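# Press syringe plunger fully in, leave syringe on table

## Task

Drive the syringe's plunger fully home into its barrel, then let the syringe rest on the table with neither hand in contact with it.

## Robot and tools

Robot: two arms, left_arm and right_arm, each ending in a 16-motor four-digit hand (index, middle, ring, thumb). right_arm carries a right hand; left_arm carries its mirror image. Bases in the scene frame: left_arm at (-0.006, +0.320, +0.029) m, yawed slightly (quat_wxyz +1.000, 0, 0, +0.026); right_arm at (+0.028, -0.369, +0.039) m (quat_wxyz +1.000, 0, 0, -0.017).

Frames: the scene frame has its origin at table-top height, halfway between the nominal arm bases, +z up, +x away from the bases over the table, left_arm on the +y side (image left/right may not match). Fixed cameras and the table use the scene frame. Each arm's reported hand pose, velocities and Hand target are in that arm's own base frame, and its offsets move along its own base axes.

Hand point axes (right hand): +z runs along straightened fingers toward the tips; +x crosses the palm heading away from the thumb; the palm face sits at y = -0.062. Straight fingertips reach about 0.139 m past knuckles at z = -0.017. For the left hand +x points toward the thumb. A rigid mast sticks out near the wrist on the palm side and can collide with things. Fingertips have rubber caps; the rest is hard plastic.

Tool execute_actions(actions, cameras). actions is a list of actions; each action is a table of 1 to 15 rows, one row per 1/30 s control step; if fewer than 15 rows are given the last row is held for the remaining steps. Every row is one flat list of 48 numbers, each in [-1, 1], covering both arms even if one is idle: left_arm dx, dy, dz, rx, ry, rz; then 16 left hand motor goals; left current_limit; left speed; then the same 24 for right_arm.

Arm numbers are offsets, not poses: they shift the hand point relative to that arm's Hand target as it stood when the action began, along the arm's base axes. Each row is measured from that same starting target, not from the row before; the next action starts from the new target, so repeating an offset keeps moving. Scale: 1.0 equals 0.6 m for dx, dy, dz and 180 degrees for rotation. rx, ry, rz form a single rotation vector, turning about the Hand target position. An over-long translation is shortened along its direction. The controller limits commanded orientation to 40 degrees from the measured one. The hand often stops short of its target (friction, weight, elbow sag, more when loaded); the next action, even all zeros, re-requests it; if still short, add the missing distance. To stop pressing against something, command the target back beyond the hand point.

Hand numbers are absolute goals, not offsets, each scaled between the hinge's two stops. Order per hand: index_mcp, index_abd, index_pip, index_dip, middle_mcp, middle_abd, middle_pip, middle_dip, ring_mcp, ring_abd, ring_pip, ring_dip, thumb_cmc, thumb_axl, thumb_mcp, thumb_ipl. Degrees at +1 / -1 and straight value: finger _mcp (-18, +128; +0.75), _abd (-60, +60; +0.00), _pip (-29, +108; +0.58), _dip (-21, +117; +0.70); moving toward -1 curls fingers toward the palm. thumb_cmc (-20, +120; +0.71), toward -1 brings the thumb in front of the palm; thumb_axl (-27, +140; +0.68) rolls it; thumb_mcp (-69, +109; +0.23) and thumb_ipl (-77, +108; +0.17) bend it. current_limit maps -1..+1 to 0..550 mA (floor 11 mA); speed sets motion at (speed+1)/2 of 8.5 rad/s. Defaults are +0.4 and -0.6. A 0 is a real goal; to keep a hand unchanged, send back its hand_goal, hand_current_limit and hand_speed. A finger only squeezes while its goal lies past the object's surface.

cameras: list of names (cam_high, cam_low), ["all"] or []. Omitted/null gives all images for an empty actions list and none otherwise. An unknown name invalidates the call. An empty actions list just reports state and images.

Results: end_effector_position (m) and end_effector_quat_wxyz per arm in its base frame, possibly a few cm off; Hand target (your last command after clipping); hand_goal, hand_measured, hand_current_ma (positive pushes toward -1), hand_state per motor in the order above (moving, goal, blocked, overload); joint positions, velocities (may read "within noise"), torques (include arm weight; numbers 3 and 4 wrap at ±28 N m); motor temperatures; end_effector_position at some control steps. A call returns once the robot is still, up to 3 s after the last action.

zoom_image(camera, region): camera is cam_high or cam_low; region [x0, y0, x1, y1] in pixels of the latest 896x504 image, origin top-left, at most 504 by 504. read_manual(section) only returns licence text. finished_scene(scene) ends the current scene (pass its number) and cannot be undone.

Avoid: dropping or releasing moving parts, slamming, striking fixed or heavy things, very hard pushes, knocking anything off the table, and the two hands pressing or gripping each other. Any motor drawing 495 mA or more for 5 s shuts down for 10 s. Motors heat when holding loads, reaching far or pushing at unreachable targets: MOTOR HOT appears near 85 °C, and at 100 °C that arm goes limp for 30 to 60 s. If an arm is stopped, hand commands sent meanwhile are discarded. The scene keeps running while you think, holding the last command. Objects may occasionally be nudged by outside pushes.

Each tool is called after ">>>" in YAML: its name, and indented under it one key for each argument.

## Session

>>> execute_actions:
  actions: []

>>> zoom_image:
  camera: "cam_high"
  region: [340, 110, 540, 230]

Scene clock: 0.00 s.
left_arm: end_effector_position=(+0.2842, +0.0640, +0.2488) hand_goal=(+0.754, +0.000, +0.576, +0.696, +0.754, +0.000, +0.576, +0.696, +0.754, +0.000, +0.576, +0.696, +0.714, +0.678, +0.226, +0.168) hand_measured=(+0.754, +0.000, +0.576, +0.696, +0.754, +0.000, +0.576, +0.696, +0.754, +0.000, +0.576, +0.696, +0.714, +0.678, +0.226, +0.168) hand_current_ma=(+0, +0, +0, +0, +0, +0, +0, +0, +0, +0, +0, +0, +0, +0, +0, +0) hand_state=(goal, goal, goal, goal, goal, goal, goal, goal, goal, goal, goal, goal, goal, goal, goal, goal) hand_current_limit=0.40 hand_speed=-0.60 end_effector_quat_wxyz=(-0.083, +0.846, +0.059, +0.523) | right_arm: end_effector_position=(+0.2362, +0.4275, +0.3026) hand_goal=(+0.754, +0.000, +0.576, +0.696, +0.754, +0.000, +0.576, +0.696, +0.754, +0.000, +0.576, +0.696, +0.714, +0.678, +0.226, +0.168) hand_measured=(+0.754, +0.000, +0.576, +0.696, +0.754, +0.000, +0.576, +0.696, +0.754, +0.000, +0.576, +0.696, +0.714, +0.678, +0.226, +0.168) hand_current_ma=(+0, +0, +0, +0, +0, +0, +0, +0, +0, +0, +0, +0, +0, +0, +0, +0) hand_state=(goal, goal, goal, goal, goal, goal, goal, goal, goal, goal, goal, overload, goal, goal, goal, goal) hand_current_limit=0.40 hand_speed=-0.60 end_effector_quat_wxyz=(+0.245, -0.476, +0.807, +0.248)
Joint positions: left_arm=[0.814 0.442 0.429 -0.517 0.521 1.944] | right_arm=[0.772 1.231 1.114 -0.82 -0.349 -1.749]
Joint velocities: within noise
Joint torques (N m): no reading
Motor temperatures (°C): left_arm=[26 29 30 25 28 24] | right_arm=[26 27 37 27 29 27]
Heat: left arm: hottest elbow 30 °C; right arm: hottest elbow 37 °C.
Hand target: left_arm +0.2866, +0.0659, +0.2642; -0.091, +0.838, +0.053, +0.535 | right_arm +0.2405, +0.4326, +0.3122; +0.254, -0.475, +0.804, +0.253

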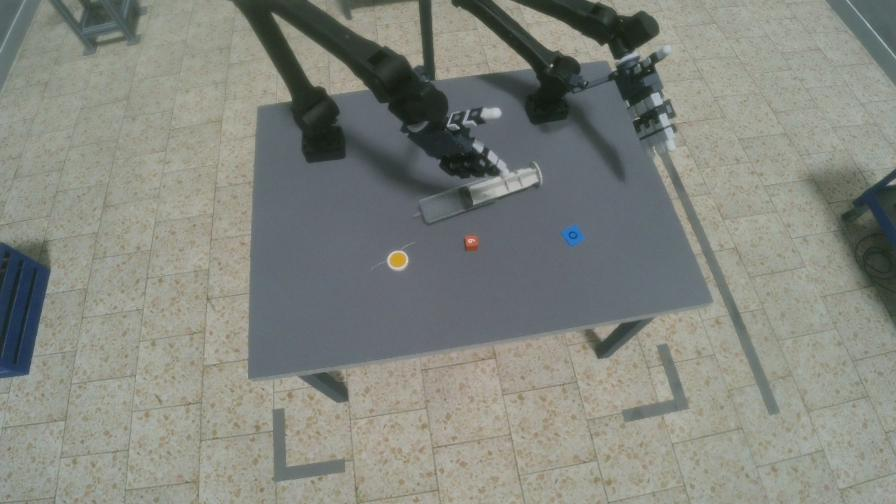

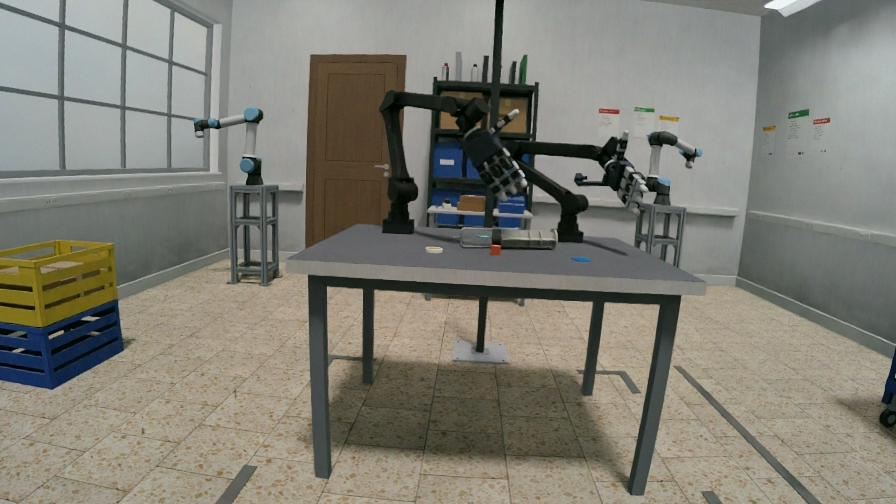

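Scaled by 2.520 from the camera's 896x504 image, which has a finer 1280x720 frame.

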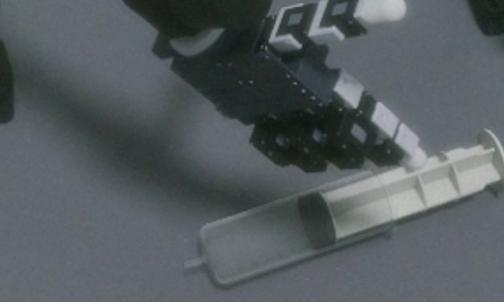

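>>> zoom_image:
  camera: "cam_high"
  region: [400, 130, 560, 240]

Scaled by 3.150 from the camera's 896x504 image, which has a finer 1280x720 frame.

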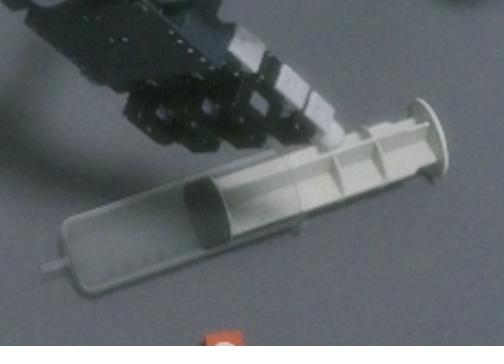

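>>> execute_actions:
  actions:
    - [[0,0,0,-0.0305,0.1179,0.0041,0.754,0,0.576,0.696,0.754,0,0.576,0.696,0.754,0,0.576,0.696,0.714,0.678,0.226,0.168,0.5,-0.6,0.048,-0.133,0,-0.0631,0.0489,-0.0821,0.754,0,0.576,0.696,0.754,0,0.576,0.696,0.754,0,0.576,0.696,0.714,0.678,0.226,0.168,0.5,-0.6]]
    - [[-0.022,-0.083,-0.05,-0.0305,0.1179,0.0041,-0.89,0,-0.372,0.696,-0.89,0,-0.372,0.696,-0.89,0,0.576,0.696,0.714,0.678,0.226,0.168,0.5,-0.6,0.048,-0.133,0,-0.0631,0.0489,-0.0821,-0.89,0,-0.372,0.696,-0.89,0,-0.372,0.696,-0.89,0,0.576,0.696,0.714,0.678,0.226,0.168,0.5,-0.6]]
    - [[-0.022,-0.083,-0.05,-0.0305,0.1179,0.0041,-0.89,0,-0.372,0.696,-0.89,0,-0.372,0.696,-0.89,0,0.576,0.696,0.714,0.678,0.226,0.168,0.5,-0.6,0.048,-0.131,-0.133,-0.0631,0.0489,-0.0821,-0.89,0,-0.372,0.696,-0.89,0,-0.372,0.696,-0.89,0,0.576,0.696,0.714,0.678,0.226,0.168,0.5,-0.6]]
    - [[0,-0.087,-0.083,0,0,0,-0.89,0,-0.372,0.696,-0.89,0,-0.372,0.696,-0.89,0,0.576,0.696,0.714,0.678,0.226,0.168,0.5,-0.6,0,0,-0.167,0,0,0,-0.89,0,-0.372,0.696,-0.89,0,-0.372,0.696,-0.89,0,0.576,0.696,0.714,0.678,0.226,0.168,0.5,-0.6]]
  cameras: ["all"]

>>> zoom_image:
  camera: "cam_high"
  region: [330, 80, 650, 250]

Scene clock: 83.17 s.
left_arm: end_effector_position=(+0.2561, -0.0864, +0.1586) hand_goal=(-0.890, +0.000, -0.372, +0.696, -0.890, +0.000, -0.372, +0.696, -0.890, +0.000, +0.576, +0.696, +0.714, +0.678, +0.226, +0.168) hand_measured=(-0.872, +0.000, -0.370, +0.696, -0.872, +0.000, -0.368, +0.696, -0.866, +0.000, +0.578, +0.696, +0.714, +0.678, +0.222, +0.168) hand_current_ma=(+30, +0, +2, +0, +30, +0, +2, +0, +46, +0, +1, +0, +0, +0, -5, +0) hand_state=(goal, goal, goal, goal, goal, goal, goal, goal, blocked, goal, goal, goal, goal, goal, goal, goal) hand_current_limit=0.50 hand_speed=-0.60 end_effector_quat_wxyz=(+0.000, +0.997, +0.080, -0.002) | right_arm: end_effector_position=(+0.3158, +0.1858, +0.1227) hand_goal=(-0.890, +0.000, -0.372, +0.696, -0.890, +0.000, -0.372, +0.696, -0.890, +0.000, +0.576, +0.696, +0.714, +0.678, +0.226, +0.168) hand_measured=(-0.872, +0.000, -0.370, +0.696, -0.872, +0.000, -0.370, +0.696, -0.866, +0.000, +0.576, +0.696, +0.714, +0.678, +0.222, +0.168) hand_current_ma=(+6, +0, +0, +0, +6, +0, +0, +0, +11, +0, +0, +0, +0, +0, +0, +0) hand_state=(goal, goal, goal, goal, goal, goal, goal, goal, blocked, goal, goal, overload, goal, goal, goal, goal) hand_current_limit=0.50 hand_speed=-0.60 end_effector_quat_wxyz=(-0.020, -0.127, +0.992, -0.007)
Joint positions: left_arm=[-0.026 0.915 0.742 -1.401 0 1.385] | right_arm=[0.306 1.3 0.92 -1.233 0.007 -1.519]
Joint torques (N m): left_arm=[0.85 -2.49 6.83 0.95 0.24 -0.11] | right_arm=[-0.44 -7.24 10.73 0.98 -0.52 0.06]
Motor temperatures (°C): left_arm=[26 29 38 25 28 24] | right_arm=[26 29 49 28 29 27]
Heat: left arm: hottest elbow 38 °C; right arm: hottest elbow 49 °C.
Hand target: left_arm +0.2602, -0.0859, +0.1545; +0.000, +0.996, +0.085, +0.000 | right_arm +0.3269, +0.1943, +0.1322; +0.000, -0.128, +0.992, +0.000
Off the commanded pose: left_arm 0.006 m, 1 deg | right_arm 0.017 m, 3 deg.
Step readings (end_effector_position of left_arm | right_arm):
0: (+0.2842, +0.0640, +0.2488) | (+0.2362, +0.4275, +0.3026)
1: (+0.2833, +0.0653, +0.2475) | (+0.2406, +0.4222, +0.3007)
2: (+0.2783, +0.0667, +0.2396) | (+0.2400, +0.4101, +0.2945)
4: (+0.2775, +0.0681, +0.2360) | (+0.2482, +0.3766, +0.2887)
8: (+0.2850, +0.0671, +0.2403) | (+0.2665, +0.3438, +0.2959)
15: (+0.2824, +0.0639, +0.2375) | (+0.2648, +0.3426, +0.2968)
16: (+0.2805, +0.0634, +0.2336) | (+0.2676, +0.3371, +0.2954)
17: (+0.2694, +0.0606, +0.2221) | (+0.2665, +0.3235, +0.2915)
19: (+0.2603, +0.0346, +0.2129) | (+0.2737, +0.2910, +0.2881)
23: (+0.2593, +0.0053, +0.2075) | (+0.2918, +0.2627, +0.2947)
30: (+0.2596, +0.0092, +0.2050) | (+0.2913, +0.2640, +0.2996)
31: (+0.2601, +0.0083, +0.2036) | (+0.2947, +0.2586, +0.2937)
32: (+0.2498, +0.0009, +0.1991) | (+0.2999, +0.2468, +0.2853)
34: (+0.2436, -0.0228, +0.1957) | (+0.3079, +0.2161, +0.2628)
38: (+0.2438, -0.0410, +0.1818) | (+0.3255, +0.1883, +0.2335)
45: (+0.2446, -0.0383, +0.1819) | (+0.3276, +0.1892, +0.2285)
46: (+0.2448, -0.0418, +0.1794) | (+0.3255, +0.1896, +0.2180)
47: (+0.2528, -0.0490, +0.1757) | (+0.3347, +0.1937, +0.2115)
49: (+0.2518, -0.0703, +0.1665) | (+0.3265, +0.1892, +0.1751)
53: (+0.2480, -0.0899, +0.1589) | (+0.3093, +0.1840, +0.1253)
60: (+0.2550, -0.0871, +0.1587) | (+0.3158, +0.1858, +0.1218)

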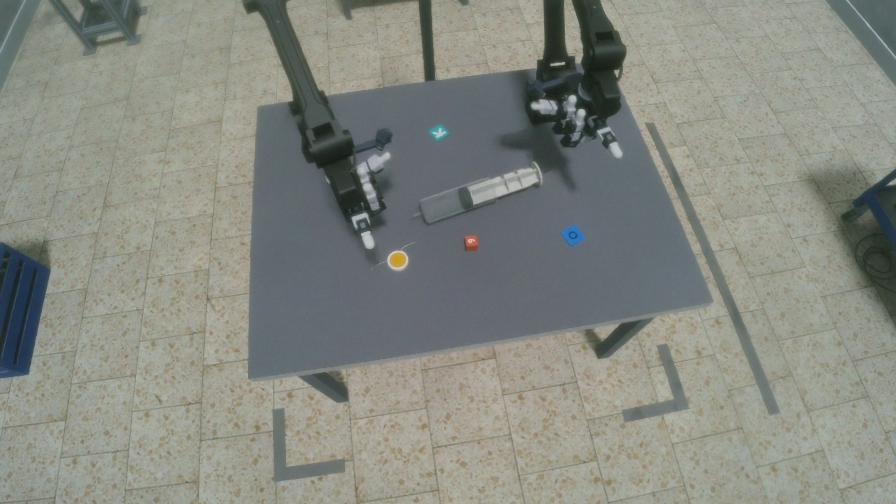

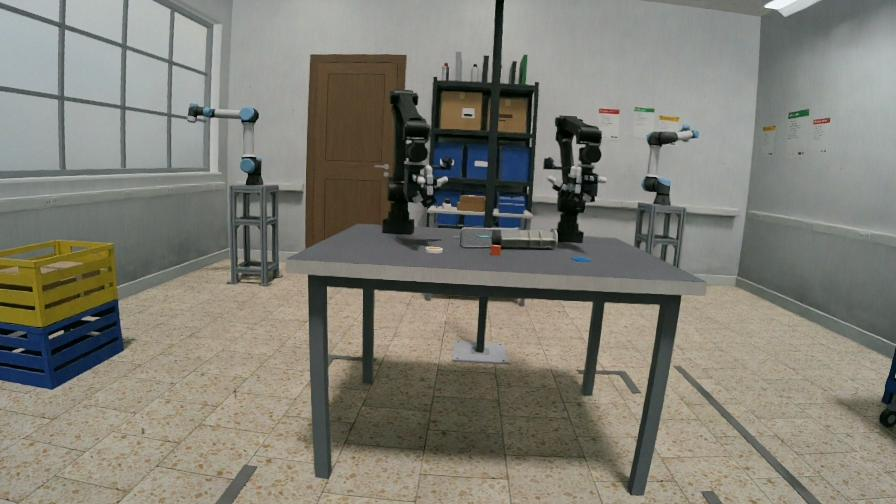

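Scaled by 1.575 from the camera's 896x504 image, which has a finer 1280x720 frame.

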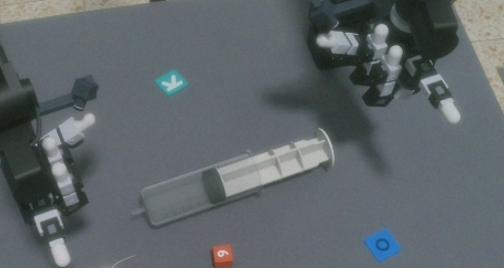

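Lower both.

>>> execute_actions:
  actions:
    - [[0,0,-0.12,0,0,0,-0.89,0,-0.372,0.696,-0.89,0,-0.372,0.696,-0.89,0,0.576,0.696,0.714,0.678,0.226,0.168,0.6,-0.6,0,0,-0.1,0,0,0,-0.89,0,-0.372,0.696,-0.89,0,-0.372,0.696,-0.89,0,0.576,0.696,0.714,0.678,0.226,0.168,0.6,-0.6]]
    - [[0,0,-0.12,0,0,0,-0.89,0,-0.372,0.696,-0.89,0,-0.372,0.696,-0.89,0,0.576,0.696,0.714,0.678,0.226,0.168,0.6,-0.6,0,0,-0.1,0,0,0,-0.89,0,-0.372,0.696,-0.89,0,-0.372,0.696,-0.89,0,0.576,0.696,0.714,0.678,0.226,0.168,0.6,-0.6]]
  cameras: ["all"]

>>> zoom_image:
  camera: "cam_high"
  region: [350, 150, 450, 250]

>>> zoom_image:
  camera: "cam_high"
  region: [520, 110, 620, 200]

>>> zoom_image:
  camera: "cam_low"
  region: [400, 170, 620, 270]

Scene clock: 95.90 s.
left_arm: end_effector_position=(+0.2535, -0.0856, +0.0084) hand_goal=(-0.890, +0.000, -0.372, +0.696, -0.890, +0.000, -0.372, +0.696, -0.890, +0.000, +0.576, +0.696, +0.714, +0.678, +0.226, +0.168) hand_measured=(-0.880, +0.000, -0.370, +0.696, -0.882, +0.000, -0.370, +0.696, -0.880, +0.000, +0.578, +0.696, +0.714, +0.678, +0.222, +0.168) hand_current_ma=(+13, +0, +2, +0, +9, +0, +2, +0, +14, +0, +1, +0, +0, +0, -5, +0) hand_state=(goal, goal, goal, goal, goal, goal, goal, goal, goal, goal, goal, goal, goal, goal, goal, goal) hand_current_limit=0.60 hand_speed=-0.60 end_effector_quat_wxyz=(-0.003, +0.997, +0.082, -0.011) | right_arm: end_effector_position=(+0.3212, +0.1878, +0.0088) hand_goal=(-0.890, +0.000, -0.372, +0.696, -0.890, +0.000, -0.372, +0.696, -0.890, +0.000, +0.576, +0.696, +0.714, +0.678, +0.226, +0.168) hand_measured=(-0.878, +0.000, -0.370, +0.696, -0.880, +0.000, -0.370, +0.696, -0.878, +0.000, +0.576, +0.696, +0.714, +0.678, +0.222, +0.168) hand_current_ma=(+3, +0, +0, +0, +2, +0, +0, +0, +3, +0, +0, +0, +0, +0, +0, +0) hand_state=(goal, goal, goal, goal, goal, goal, goal, goal, goal, goal, goal, overload, goal, goal, goal, goal) hand_current_limit=0.60 hand_speed=-0.60 end_effector_quat_wxyz=(-0.013, -0.126, +0.992, -0.005)
Joint positions: left_arm=[-0.026 1.158 0.453 -0.888 -0.003 1.381] | right_arm=[0.306 1.49 0.755 -0.863 0.005 -1.517]
Joint torques (N m): left_arm=[0.67 -4.54 5.71 0.87 0.41 -0.1] | right_arm=[-0.38 -8.29 7.35 1.05 -0.47 0.03]
Heat: left arm: hottest elbow 37 °C; right arm: hottest elbow 50 °C.
Hand target: left_arm +0.2602, -0.0859, +0.0105; +0.000, +0.996, +0.085, +0.000 | right_arm +0.3270, +0.1944, +0.0122; +0.000, -0.128, +0.992, +0.000
Off the commanded pose: left_arm 0.007 m, 1 deg | right_arm 0.009 m, 2 deg.
Step readings (end_effector_position of left_arm | right_arm):
0: (+0.2561, -0.0864, +0.1586) | (+0.3158, +0.1858, +0.1227)
1: (+0.2546, -0.0868, +0.1511) | (+0.3166, +0.1863, +0.1194)
2: (+0.2650, -0.0866, +0.1434) | (+0.3238, +0.1884, +0.1139)
4: (+0.2571, -0.0861, +0.1168) | (+0.3280, +0.1897, +0.0979)
8: (+0.2450, -0.0861, +0.0811) | (+0.3201, +0.1873, +0.0720)
15: (+0.2521, -0.0859, +0.0788) | (+0.3218, +0.1877, +0.0692)
16: (+0.2514, -0.0863, +0.0730) | (+0.3219, +0.1883, +0.0660)
17: (+0.2617, -0.0859, +0.0653) | (+0.3293, +0.1904, +0.0603)
19: (+0.2591, -0.0858, +0.0450) | (+0.3315, +0.1910, +0.0427)
23: (+0.2470, -0.0859, +0.0118) | (+0.3194, +0.1874, +0.0122)
30: (+0.2535, -0.0856, +0.0084) | (+0.3212, +0.1878, +0.0088)

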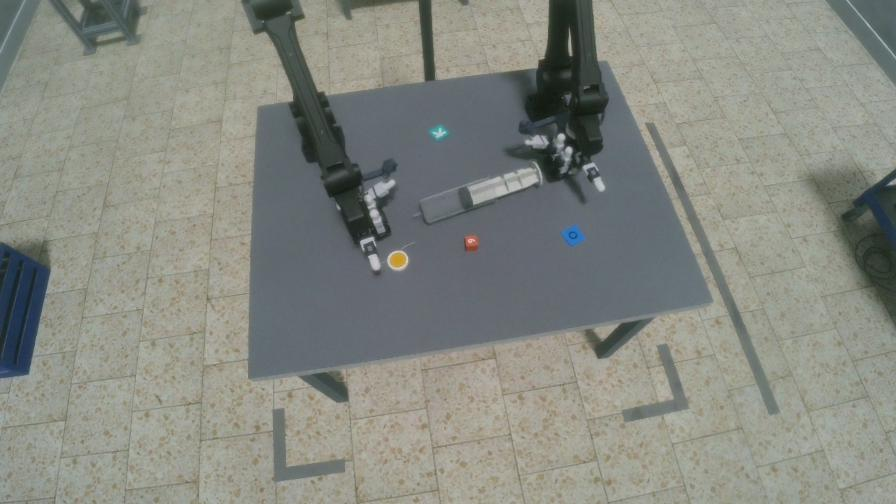

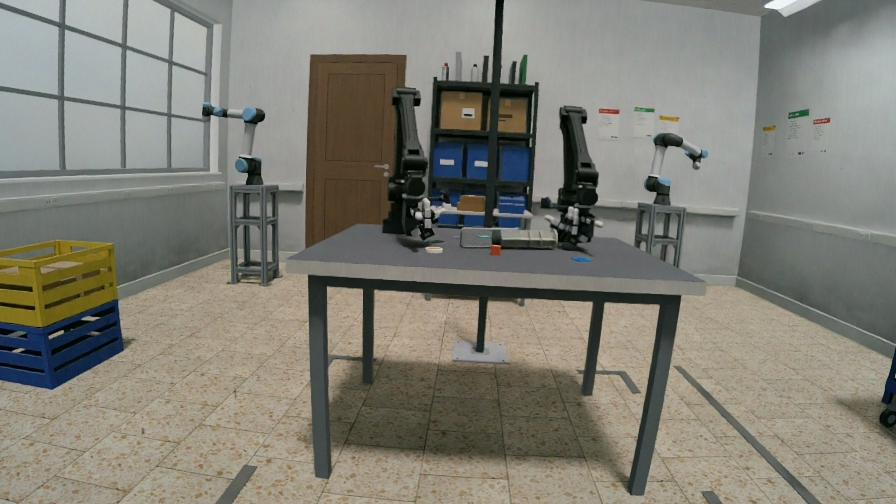

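Scaled by 5.040 from the camera's 896x504 image, which has a finer 1280x720 frame.

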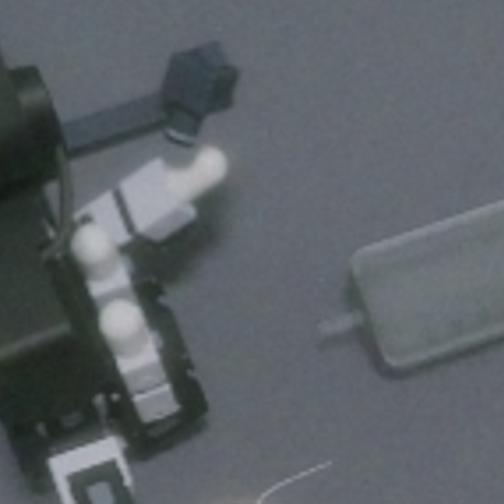

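Scaled by 5.040 from the camera's 896x504 image, which has a finer 1280x720 frame.

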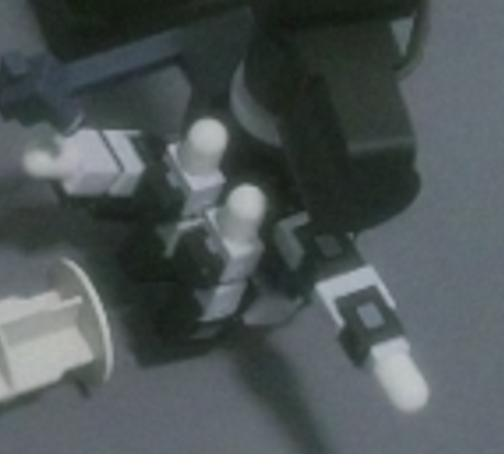

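Scaled by 2.291 from the camera's 896x504 image, which has a finer 1280x720 frame.

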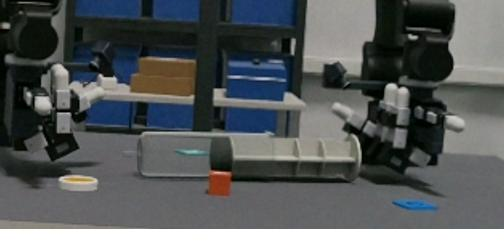

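>>> execute_actions:
  actions:
    - [[0.026,-0.062,0,0,0,0,-0.89,0,-0.372,0.696,-0.89,0,-0.372,0.696,-0.89,0,0.576,0.696,0.714,0.678,0.226,0.168,0.7,-0.6,-0.006,0.088,0,0,0,0,-0.89,0,-0.372,0.696,-0.89,0,-0.372,0.696,-0.89,0,0.576,0.696,0.714,0.678,0.226,0.168,0.7,-0.6]]
  cameras: ["all"]

>>> zoom_image:
  camera: "cam_high"
  region: [370, 150, 470, 250]

>>> zoom_image:
  camera: "cam_high"
  region: [500, 110, 600, 200]

>>> zoom_image:
  camera: "cam_low"
  region: [400, 170, 620, 270]

Scene clock: 115.20 s.
left_arm: end_effector_position=(+0.2500, -0.1187, -0.0005) hand_goal=(-0.890, +0.000, -0.372, +0.696, -0.890, +0.000, -0.372, +0.696, -0.890, +0.000, +0.576, +0.696, +0.714, +0.678, +0.226, +0.168) hand_measured=(-0.882, +0.000, -0.370, +0.696, -0.884, +0.000, -0.370, +0.696, -0.880, +0.000, +0.578, +0.696, +0.714, +0.678, +0.222, +0.168) hand_current_ma=(+10, +0, +1, +0, +8, +0, +1, +0, +14, +0, +1, +0, +0, +0, -5, +0) hand_state=(goal, goal, goal, goal, goal, goal, goal, goal, goal, goal, goal, goal, goal, goal, goal, goal) hand_current_limit=0.70 hand_speed=-0.60 end_effector_quat_wxyz=(-0.006, +0.996, +0.081, -0.024) | right_arm: end_effector_position=(+0.3057, +0.2420, +0.0084) hand_goal=(-0.890, +0.000, -0.372, +0.696, -0.890, +0.000, -0.372, +0.696, -0.890, +0.000, +0.576, +0.696, +0.714, +0.678, +0.226, +0.168) hand_measured=(-0.880, +0.000, -0.370, +0.696, -0.880, +0.000, -0.370, +0.696, -0.878, +0.000, +0.576, +0.696, +0.714, +0.678, +0.222, +0.168) hand_current_ma=(+2, +0, +0, +0, +2, +0, +0, +0, +3, +0, +0, +0, +0, +0, +0, +0) hand_state=(goal, goal, goal, goal, goal, goal, goal, goal, goal, goal, goal, overload, goal, goal, goal, goal) hand_current_limit=0.70 hand_speed=-0.60 end_effector_quat_wxyz=(-0.012, -0.137, +0.991, -0.005)
Joint positions: left_arm=[-0.176 1.203 0.457 -0.875 0 1.233] | right_arm=[0.468 1.508 0.775 -0.863 0.002 -1.378]
Joint torques (N m): left_arm=[0.56 -3.84 8.29 0.81 0.25 -0.1] | right_arm=[-2.26 -7.24 9.62 0.8 -0.31 0.08]
Heat: left arm: hottest elbow 36 °C; right arm: hottest elbow 48 °C.
Hand target: left_arm +0.2758, -0.1231, +0.0105; +0.000, +0.996, +0.085, +0.000 | right_arm +0.3233, +0.2472, +0.0122; +0.000, -0.128, +0.992, +0.000
Off the commanded pose: left_arm 0.028 m, 3 deg | right_arm 0.019 m, 2 deg.
Step readings (end_effector_position of left_arm | right_arm):
0: (+0.2535, -0.0856, +0.0084) | (+0.3212, +0.1878, +0.0088)
1: (+0.2526, -0.0884, +0.0080) | (+0.3197, +0.1908, +0.0088)
2: (+0.2529, -0.0936, +0.0070) | (+0.3190, +0.1973, +0.0088)
4: (+0.2494, -0.1099, +0.0046) | (+0.3108, +0.2178, +0.0094)
8: (+0.2459, -0.1202, +0.0000) | (+0.2996, +0.2455, +0.0105)
15: (+0.2491, -0.1189, -0.0005) | (+0.3047, +0.2426, +0.0084)

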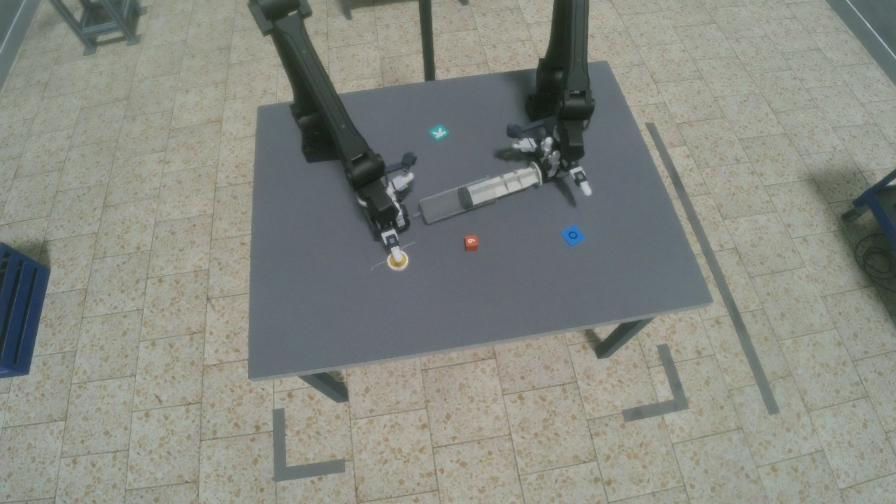

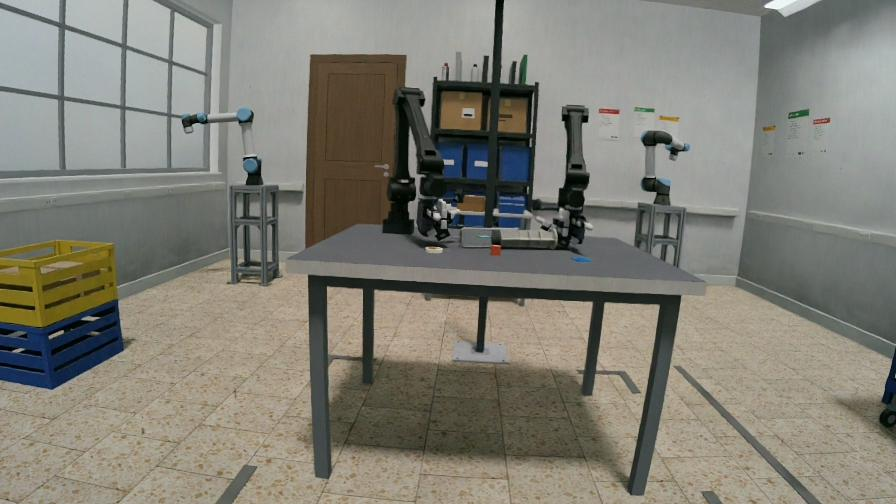

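Scaled by 5.040 from the camera's 896x504 image, which has a finer 1280x720 frame.

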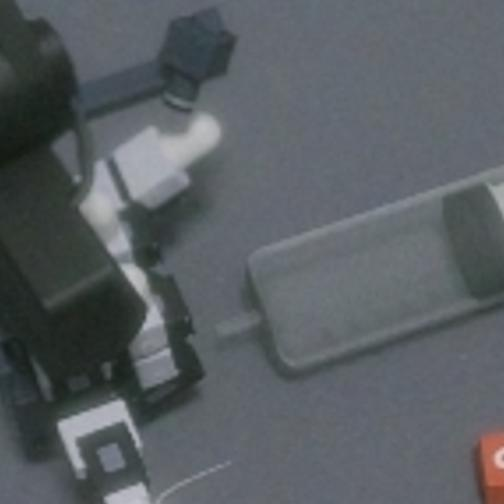

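Scaled by 5.040 from the camera's 896x504 image, which has a finer 1280x720 frame.

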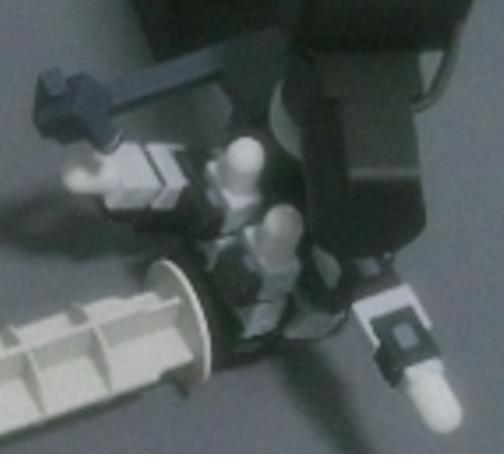

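Scaled by 2.291 from the camera's 896x504 image, which has a finer 1280x720 frame.

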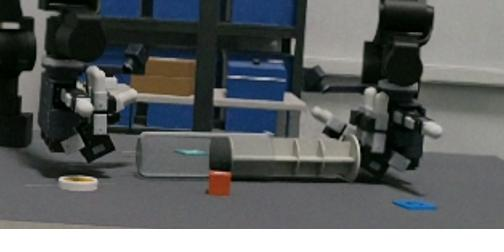

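>>> execute_actions:
  actions:
    - [[0.023,-0.017,0.004,0,0,0,-0.89,0,-0.372,0.696,-0.89,0,-0.372,0.696,-0.89,0,0.576,0.696,0.714,0.678,0.226,0.168,0.7,-0.6,0.006,0.034,0,0,0,0,-0.89,0,-0.372,0.696,-0.89,0,-0.372,0.696,-0.89,0,0.576,0.696,0.714,0.678,0.226,0.168,0.7,-0.6]]
    - [[0.018,-0.06,0.006,0,0,0,-0.89,0,-0.372,0.696,-0.89,0,-0.372,0.696,-0.89,0,0.576,0.696,0.714,0.678,0.226,0.168,0.7,-0.6,-0.004,0.04,0.004,0,0,0,-0.89,0,-0.372,0.696,-0.89,0,-0.372,0.696,-0.89,0,0.576,0.696,0.714,0.678,0.226,0.168,0.7,-0.6]]
  cameras: ["all"]

>>> zoom_image:
  camera: "cam_high"
  region: [370, 150, 470, 250]

>>> zoom_image:
  camera: "cam_high"
  region: [500, 110, 600, 200]

>>> zoom_image:
  camera: "cam_low"
  region: [400, 170, 620, 270]

Scene clock: 135.27 s.
left_arm: end_effector_position=(+0.2740, -0.1525, +0.0025) hand_goal=(-0.890, +0.000, -0.372, +0.696, -0.890, +0.000, -0.372, +0.696, -0.890, +0.000, +0.576, +0.696, +0.714, +0.678, +0.226, +0.168) hand_measured=(-0.884, +0.000, -0.370, +0.696, -0.906, +0.000, -0.370, +0.696, -0.880, +0.000, +0.578, +0.696, +0.714, +0.678, +0.222, +0.168) hand_current_ma=(+5, +0, +1, +0, -25, +0, +1, +0, +14, +0, +1, +0, +0, +0, -5, +0) hand_state=(goal, goal, goal, goal, goal, goal, goal, goal, goal, goal, goal, goal, goal, goal, goal, goal) hand_current_limit=0.70 hand_speed=-0.60 end_effector_quat_wxyz=(-0.017, +0.996, +0.080, -0.021) | right_arm: end_effector_position=(+0.3166, +0.2686, +0.0083) hand_goal=(-0.890, +0.000, -0.372, +0.696, -0.890, +0.000, -0.372, +0.696, -0.890, +0.000, +0.576, +0.696, +0.714, +0.678, +0.226, +0.168) hand_measured=(-0.884, +0.000, -0.370, +0.696, -0.894, +0.000, -0.370, +0.696, -0.878, +0.000, +0.576, +0.696, +0.714, +0.678, +0.222, +0.168) hand_current_ma=(+1, +0, +0, +0, +0, +0, +0, +0, +3, +0, +0, +0, +0, +0, +0, +0) hand_state=(goal, goal, goal, goal, goal, goal, goal, goal, goal, goal, goal, overload, goal, goal, goal, goal) hand_current_limit=0.70 hand_speed=-0.60 end_effector_quat_wxyz=(-0.006, -0.122, +0.992, -0.014)
Joint positions: left_arm=[-0.303 1.287 0.54 -0.875 -0.015 1.108] | right_arm=[0.532 1.55 0.829 -0.872 0.02 -1.283]
Joint torques (N m): left_arm=[-0.91 -4.72 9.02 0.59 0.92 -0.23] | right_arm=[1.32 -7.47 10.73 0.43 -1.02 0.09]
Heat: left arm: hottest elbow 37 °C; right arm: hottest elbow 49 °C.
Hand target: left_arm +0.3005, -0.1693, +0.0166; +0.000, +0.996, +0.085, +0.000 | right_arm +0.3246, +0.2916, +0.0146; +0.000, -0.128, +0.992, +0.000
Off the commanded pose: left_arm 0.034 m, 3 deg | right_arm 0.025 m, 2 deg.
Step readings (end_effector_position of left_arm | right_arm):
0: (+0.2500, -0.1187, -0.0005) | (+0.3057, +0.2420, +0.0084)
1: (+0.2509, -0.1193, +0.0001) | (+0.3061, +0.2430, +0.0085)
2: (+0.2516, -0.1210, +0.0001) | (+0.3072, +0.2450, +0.0084)
4: (+0.2591, -0.1233, +0.0012) | (+0.3109, +0.2509, +0.0082)
8: (+0.2681, -0.1258, +0.0040) | (+0.3147, +0.2578, +0.0086)
15: (+0.2689, -0.1258, +0.0041) | (+0.3152, +0.2584, +0.0087)
16: (+0.2690, -0.1289, +0.0046) | (+0.3147, +0.2600, +0.0090)
17: (+0.2704, -0.1328, +0.0043) | (+0.3144, +0.2632, +0.0088)
19: (+0.2709, -0.1479, +0.0046) | (+0.3152, +0.2693, +0.0089)
23: (+0.2734, -0.1527, +0.0029) | (+0.3164, +0.2686, +0.0084)
30: (+0.2739, -0.1525, +0.0025) | (+0.3166, +0.2686, +0.0083)

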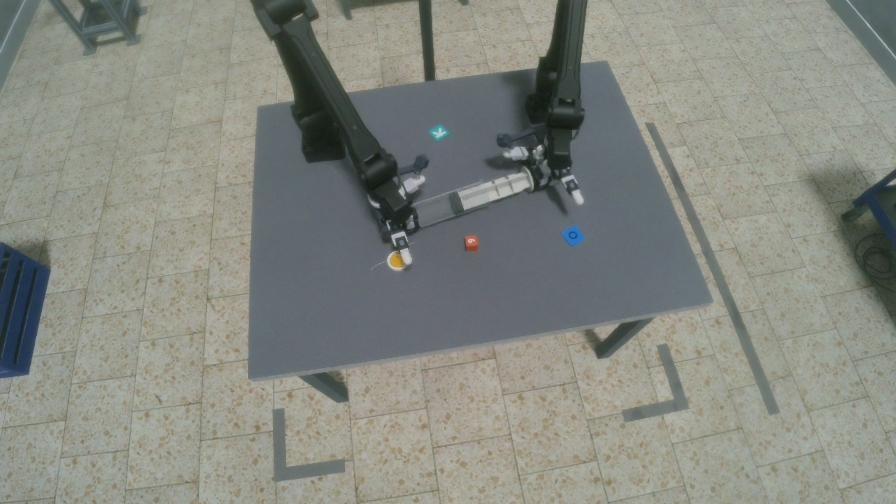

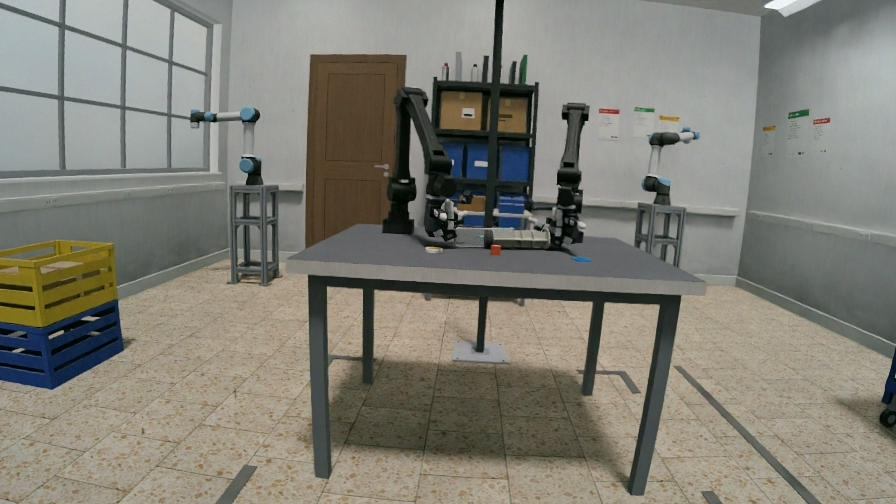

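Scaled by 5.040 from the camera's 896x504 image, which has a finer 1280x720 frame.

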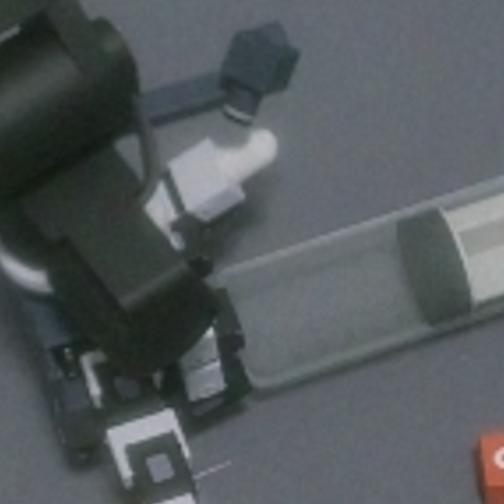

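Scaled by 5.040 from the camera's 896x504 image, which has a finer 1280x720 frame.

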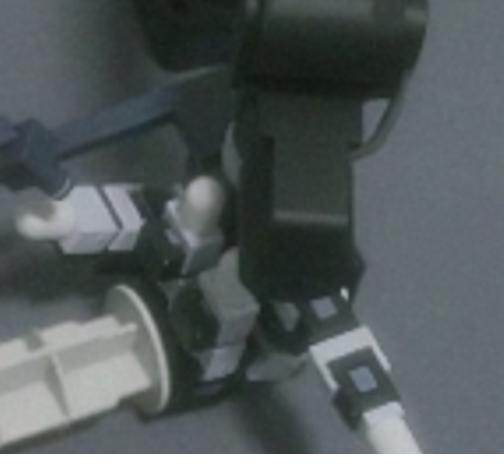

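Scaled by 2.291 from the camera's 896x504 image, which has a finer 1280x720 frame.

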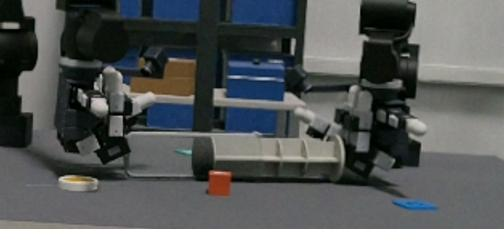

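>>> execute_actions:
  actions:
    - [[0.02,-0.09,0.008,0,0,0,-0.89,0,-0.372,0.696,-0.89,0,-0.372,0.696,-0.89,0,0.576,0.696,0.714,0.678,0.226,0.168,0.7,-0.6,-0.002,0.05,0.008,0,0,0,-0.89,0,-0.372,0.696,-0.89,0,-0.372,0.696,-0.89,0,0.576,0.696,0.714,0.678,0.226,0.168,0.7,-0.6]]
  cameras: ["all"]

>>> zoom_image:
  camera: "cam_high"
  region: [390, 130, 570, 250]

>>> zoom_image:
  camera: "cam_low"
  region: [400, 170, 620, 270]

Scene clock: 152.13 s.
left_arm: end_effector_position=(+0.2822, -0.1952, +0.0025) hand_goal=(-0.890, +0.000, -0.372, +0.696, -0.890, +0.000, -0.372, +0.696, -0.890, +0.000, +0.576, +0.696, +0.714, +0.678, +0.226, +0.168) hand_measured=(-0.882, +0.000, -0.370, +0.696, -0.896, +0.000, -0.370, +0.696, -0.880, +0.000, +0.578, +0.696, +0.714, +0.678, +0.222, +0.168) hand_current_ma=(+9, +0, +1, +0, -6, +0, +1, +0, +14, +0, +1, +0, +0, +0, -5, +0) hand_state=(goal, goal, goal, goal, goal, goal, goal, goal, goal, goal, goal, goal, goal, goal, goal, goal) hand_current_limit=0.70 hand_speed=-0.60 end_effector_quat_wxyz=(-0.027, +0.996, +0.084, -0.027) | right_arm: end_effector_position=(+0.3186, +0.2858, +0.0091) hand_goal=(-0.890, +0.000, -0.372, +0.696, -0.890, +0.000, -0.372, +0.696, -0.890, +0.000, +0.576, +0.696, +0.714, +0.678, +0.226, +0.168) hand_measured=(-0.884, +0.000, -0.370, +0.696, -0.886, +0.000, -0.370, +0.696, -0.878, +0.000, +0.576, +0.696, +0.714, +0.678, +0.222, +0.168) hand_current_ma=(+1, +0, +0, +0, +0, +0, +0, +0, +3, +0, +0, +0, +0, +0, +0, +0) hand_state=(goal, goal, goal, goal, goal, goal, goal, goal, goal, goal, goal, overload, goal, goal, goal, goal) hand_current_limit=0.70 hand_speed=-0.60 end_effector_quat_wxyz=(-0.011, -0.111, +0.994, -0.023)
Joint positions: left_arm=[-0.45 1.362 0.614 -0.898 -0.02 0.953] | right_arm=[0.577 1.576 0.868 -0.903 0.031 -1.215]
Joint torques (N m): left_arm=[-1.32 -6.12 9.94 0.96 1.1 -0.21] | right_arm=[2.96 -8.12 11.48 0.66 -1.42 0.09]
Heat: left arm: hottest elbow 36 °C; right arm: hottest elbow 49 °C.
Hand target: left_arm +0.3125, -0.2233, +0.0213; +0.000, +0.996, +0.085, +0.000 | right_arm +0.3233, +0.3215, +0.0194; +0.000, -0.128, +0.992, +0.000
Off the commanded pose: left_arm 0.045 m, 4 deg | right_arm 0.038 m, 4 deg.
Step readings (end_effector_position of left_arm | right_arm):
0: (+0.2740, -0.1525, +0.0025) | (+0.3166, +0.2686, +0.0083)
1: (+0.2751, -0.1545, +0.0031) | (+0.3166, +0.2697, +0.0086)
2: (+0.2742, -0.1606, +0.0028) | (+0.3178, +0.2707, +0.0086)
4: (+0.2728, -0.1786, +0.0027) | (+0.3178, +0.2766, +0.0091)
8: (+0.2801, -0.1951, +0.0028) | (+0.3156, +0.2835, +0.0081)
15: (+0.2821, -0.1953, +0.0025) | (+0.3186, +0.2858, +0.0091)

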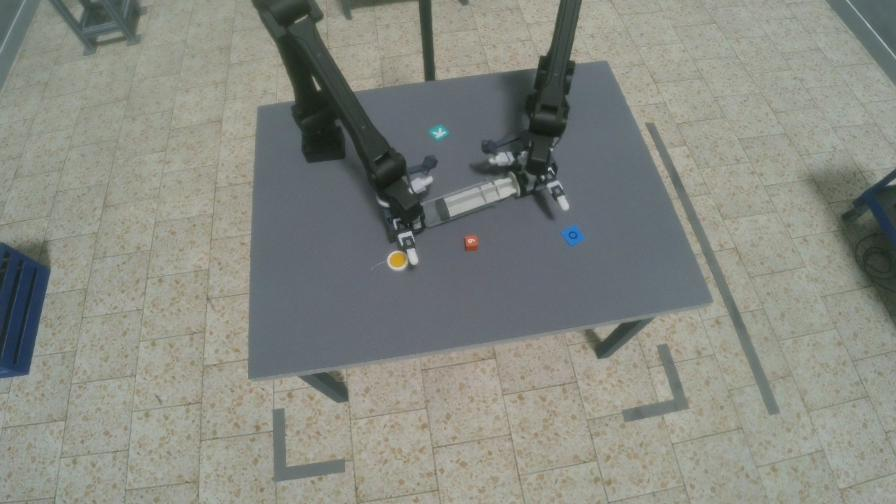

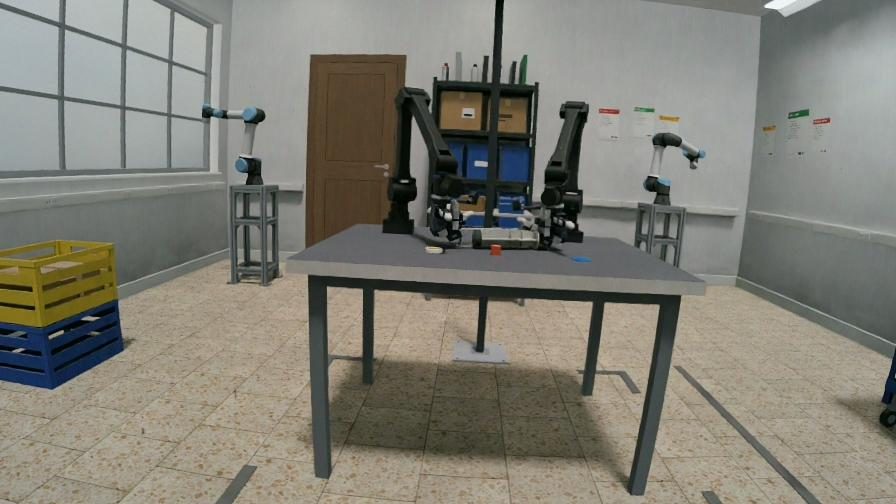

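Scaled by 2.800 from the camera's 896x504 image, which has a finer 1280x720 frame.

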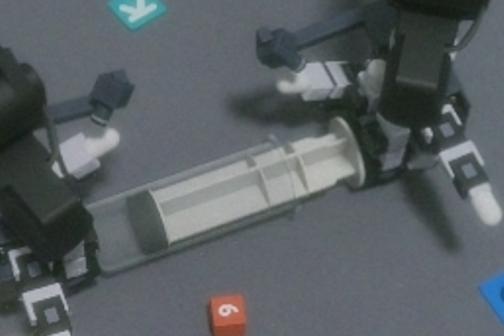

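Scaled by 2.291 from the camera's 896x504 image, which has a finer 1280x720 frame.

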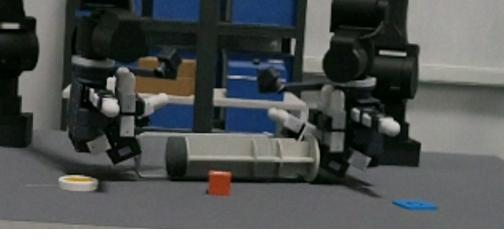

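>>> execute_actions:
  actions:
    - [[0.014,-0.07,0.003,0,0,0,-0.89,0,-0.372,0.696,-0.89,0,-0.372,0.696,-0.89,0,0.576,0.696,0.714,0.678,0.226,0.168,0.7,-0.6,0,0.01,0.0,0,0,0,-0.89,0,-0.372,0.696,-0.89,0,-0.372,0.696,-0.89,0,0.576,0.696,0.714,0.678,0.226,0.168,0.7,-0.6]]
    - [[0.008,-0.035,0.0,0,0,0,-0.89,0,-0.372,0.696,-0.89,0,-0.372,0.696,-0.89,0,0.576,0.696,0.714,0.678,0.226,0.168,0.7,-0.6,0,0.01,0.0,0,0,0,-0.89,0,-0.372,0.696,-0.89,0,-0.372,0.696,-0.89,0,0.576,0.696,0.714,0.678,0.226,0.168,0.7,-0.6]]
  cameras: ["all"]

>>> zoom_image:
  camera: "cam_high"
  region: [390, 130, 570, 250]

>>> zoom_image:
  camera: "cam_low"
  region: [400, 170, 620, 270]

Scene clock: 168.77 s.
left_arm: end_effector_position=(+0.2903, -0.2375, -0.0008) hand_goal=(-0.890, +0.000, -0.372, +0.696, -0.890, +0.000, -0.372, +0.696, -0.890, +0.000, +0.576, +0.696, +0.714, +0.678, +0.226, +0.168) hand_measured=(-0.878, +0.000, -0.370, +0.696, -0.924, +0.000, -0.370, +0.696, -0.880, +0.000, +0.578, +0.696, +0.714, +0.678, +0.222, +0.168) hand_current_ma=(+19, +0, +1, +0, -73, +0, +1, +0, +14, +0, +1, +0, +0, +0, -5, +0) hand_state=(goal, goal, goal, goal, blocked, goal, goal, goal, goal, goal, goal, goal, goal, goal, goal, goal) hand_current_limit=0.70 hand_speed=-0.60 end_effector_quat_wxyz=(-0.044, +0.994, +0.091, -0.033) | right_arm: end_effector_position=(+0.3213, +0.2906, +0.0082) hand_goal=(-0.890, +0.000, -0.372, +0.696, -0.890, +0.000, -0.372, +0.696, -0.890, +0.000, +0.576, +0.696, +0.714, +0.678, +0.226, +0.168) hand_measured=(-0.884, +0.000, -0.370, +0.696, -0.894, +0.000, -0.370, +0.696, -0.878, +0.000, +0.576, +0.696, +0.714, +0.678, +0.222, +0.168) hand_current_ma=(+1, +0, +0, +0, +0, +0, +0, +0, +3, +0, +0, +0, +0, +0, +0, +0) hand_state=(goal, goal, goal, goal, goal, goal, goal, goal, goal, goal, goal, overload, goal, goal, goal, goal) hand_current_limit=0.70 hand_speed=-0.60 end_effector_quat_wxyz=(-0.010, -0.103, +0.994, -0.028)
Joint positions: left_arm=[-0.574 1.453 0.705 -0.928 -0.028 0.813] | right_arm=[0.59 1.587 0.883 -0.911 0.04 -1.186]
Joint torques (N m): left_arm=[-2.73 -6.83 11.56 1.5 1.49 -0.22] | right_arm=[3.84 -8.06 11.92 0.77 -1.73 0.08]
Heat: left arm: hottest elbow 38 °C; right arm: hottest elbow 50 °C.
Hand target: left_arm +0.3258, -0.2863, +0.0232; +0.000, +0.996, +0.085, +0.000 | right_arm +0.3233, +0.3335, +0.0193; +0.000, -0.128, +0.992, +0.000
Off the commanded pose: left_arm 0.065 m, 6 deg | right_arm 0.044 m, 5 deg.
Step readings (end_effector_position of left_arm | right_arm):
0: (+0.2822, -0.1952, +0.0025) | (+0.3186, +0.2858, +0.0091)
1: (+0.2830, -0.1971, +0.0029) | (+0.3186, +0.2862, +0.0092)
2: (+0.2830, -0.2009, +0.0025) | (+0.3191, +0.2868, +0.0091)
4: (+0.2830, -0.2163, +0.0024) | (+0.3203, +0.2878, +0.0091)
8: (+0.2882, -0.2312, +0.0026) | (+0.3191, +0.2887, +0.0088)
15: (+0.2898, -0.2316, +0.0026) | (+0.3197, +0.2907, +0.0091)
16: (+0.2903, -0.2327, +0.0029) | (+0.3197, +0.2911, +0.0091)
17: (+0.2905, -0.2346, +0.0026) | (+0.3201, +0.2919, +0.0091)
19: (+0.2905, -0.2382, +0.0013) | (+0.3213, +0.2914, +0.0086)
23: (+0.2903, -0.2378, -0.0007) | (+0.3211, +0.2907, +0.0082)
30: (+0.2903, -0.2375, -0.0008) | (+0.3213, +0.2906, +0.0082)

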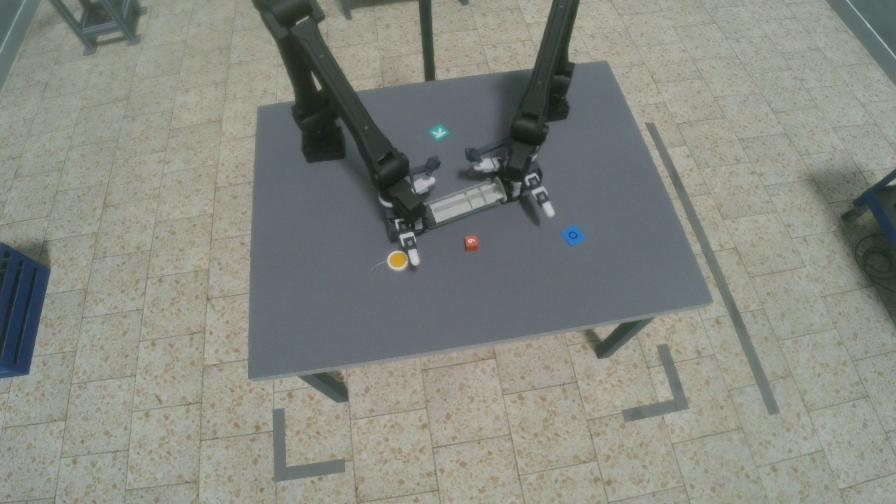

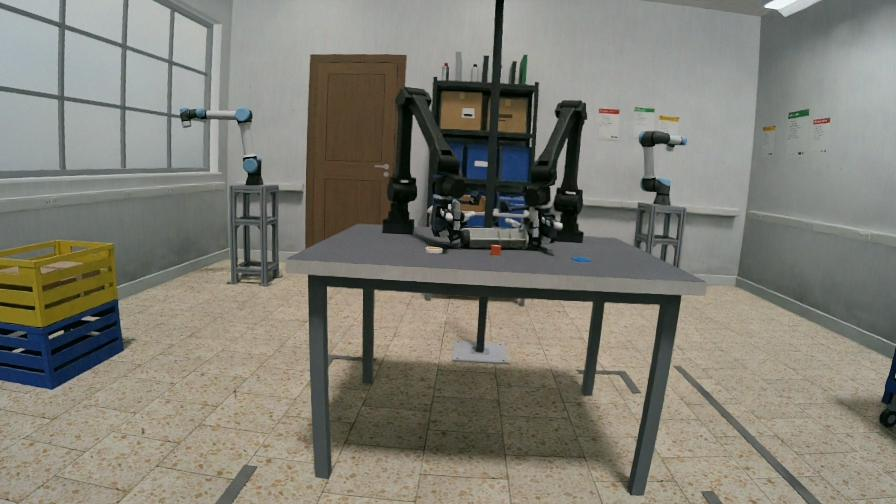

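Scaled by 2.800 from the camera's 896x504 image, which has a finer 1280x720 frame.

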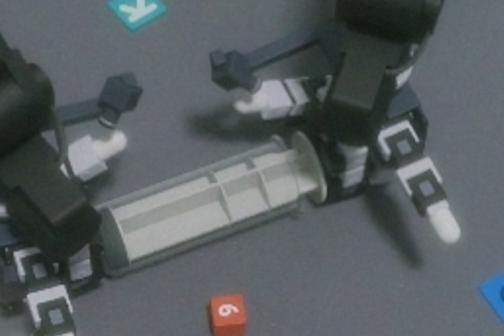

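Scaled by 2.291 from the camera's 896x504 image, which has a finer 1280x720 frame.

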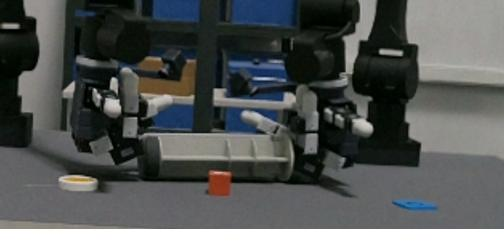

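>>> execute_actions:
  actions:
    - [[0.007,-0.045,0.003,0,0,0,-0.89,0,-0.372,0.696,-0.89,0,-0.372,0.696,-0.89,0,0.576,0.696,0.714,0.678,0.226,0.168,0.7,-0.6,-0.002,0.01,0.0,0,0,0,-0.89,0,-0.372,0.696,-0.89,0,-0.372,0.696,-0.89,0,0.576,0.696,0.714,0.678,0.226,0.168,0.7,-0.6]]
  cameras: ["cam_high"]

>>> zoom_image:
  camera: "cam_high"
  region: [410, 150, 530, 240]

Scene clock: 182.53 s.
left_arm: end_effector_position=(+0.2839, -0.2430, -0.0049) hand_goal=(-0.890, +0.000, -0.372, +0.696, -0.890, +0.000, -0.372, +0.696, -0.890, +0.000, +0.576, +0.696, +0.714, +0.678, +0.226, +0.168) hand_measured=(-0.878, +0.000, -0.370, +0.696, -0.928, +0.000, -0.364, +0.698, -0.880, +0.000, +0.578, +0.696, +0.714, +0.678, +0.222, +0.168) hand_current_ma=(+19, +0, +1, +0, -86, +0, +8, +1, +14, +0, +1, +0, +0, +0, -5, +0) hand_state=(goal, goal, goal, goal, blocked, goal, goal, goal, goal, goal, goal, goal, goal, goal, goal, goal) hand_current_limit=0.70 hand_speed=-0.60 end_effector_quat_wxyz=(-0.063, +0.992, +0.099, -0.045) | right_arm: end_effector_position=(+0.3213, +0.2870, +0.0049) hand_goal=(-0.890, +0.000, -0.372, +0.696, -0.890, +0.000, -0.372, +0.696, -0.890, +0.000, +0.576, +0.696, +0.714, +0.678, +0.226, +0.168) hand_measured=(-0.884, +0.000, -0.370, +0.696, -0.882, +0.000, -0.370, +0.696, -0.878, +0.000, +0.576, +0.696, +0.714, +0.678, +0.222, +0.168) hand_current_ma=(+1, +0, +0, +0, +1, +0, +0, +0, +3, +0, +0, +0, +0, +0, +0, +0) hand_state=(goal, goal, goal, goal, goal, goal, goal, goal, goal, goal, goal, overload, goal, goal, goal, goal) hand_current_limit=0.70 hand_speed=-0.60 end_effector_quat_wxyz=(-0.014, -0.098, +0.994, -0.038)
Joint positions: left_arm=[-0.612 1.477 0.725 -0.97 -0.037 0.756] | right_arm=[0.59 1.594 0.884 -0.921 0.054 -1.175]
Joint torques (N m): left_arm=[-3.72 -6.71 13.39 2.25 1.9 -0.14] | right_arm=[4.89 -8.35 12.22 1.03 -2.29 0.08]
Heat: left arm: hottest elbow 40 °C; right arm: hottest elbow 51 °C.
Hand target: left_arm +0.3299, -0.3133, +0.0249; +0.000, +0.996, +0.085, +0.000 | right_arm +0.3221, +0.3396, +0.0194; +0.000, -0.128, +0.992, +0.000
Off the commanded pose: left_arm 0.089 m, 9 deg | right_arm 0.054 m, 6 deg.
Step readings (end_effector_position of left_arm | right_arm):
0: (+0.2903, -0.2375, -0.0008) | (+0.3213, +0.2906, +0.0082)
1: (+0.2907, -0.2388, -0.0005) | (+0.3217, +0.2908, +0.0084)
2: (+0.2897, -0.2399, -0.0007) | (+0.3221, +0.2903, +0.0081)
4: (+0.2864, -0.2426, -0.0026) | (+0.3224, +0.2880, +0.0068)
8: (+0.2836, -0.2429, -0.0050) | (+0.3212, +0.2871, +0.0051)
15: (+0.2839, -0.2430, -0.0049) | (+0.3213, +0.2870, +0.0049)
Images, in order (width x height): cam_high 896x504.

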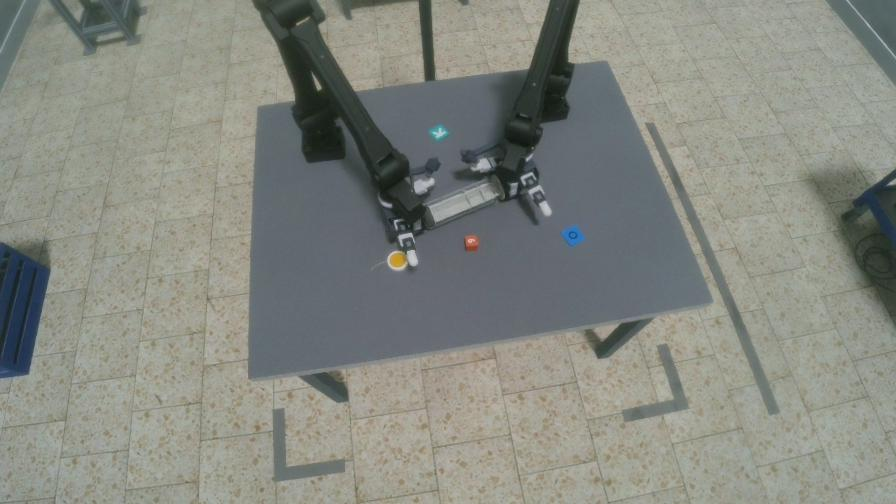

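Scaled by 4.200 from the camera's 896x504 image, which has a finer 1280x720 frame.

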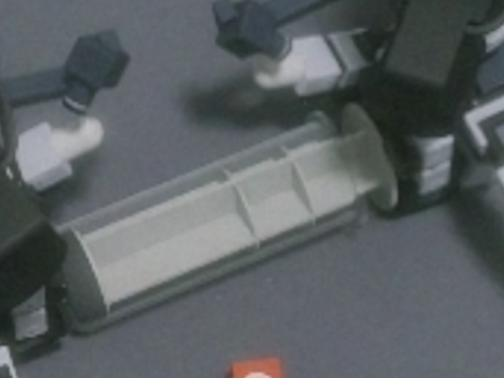

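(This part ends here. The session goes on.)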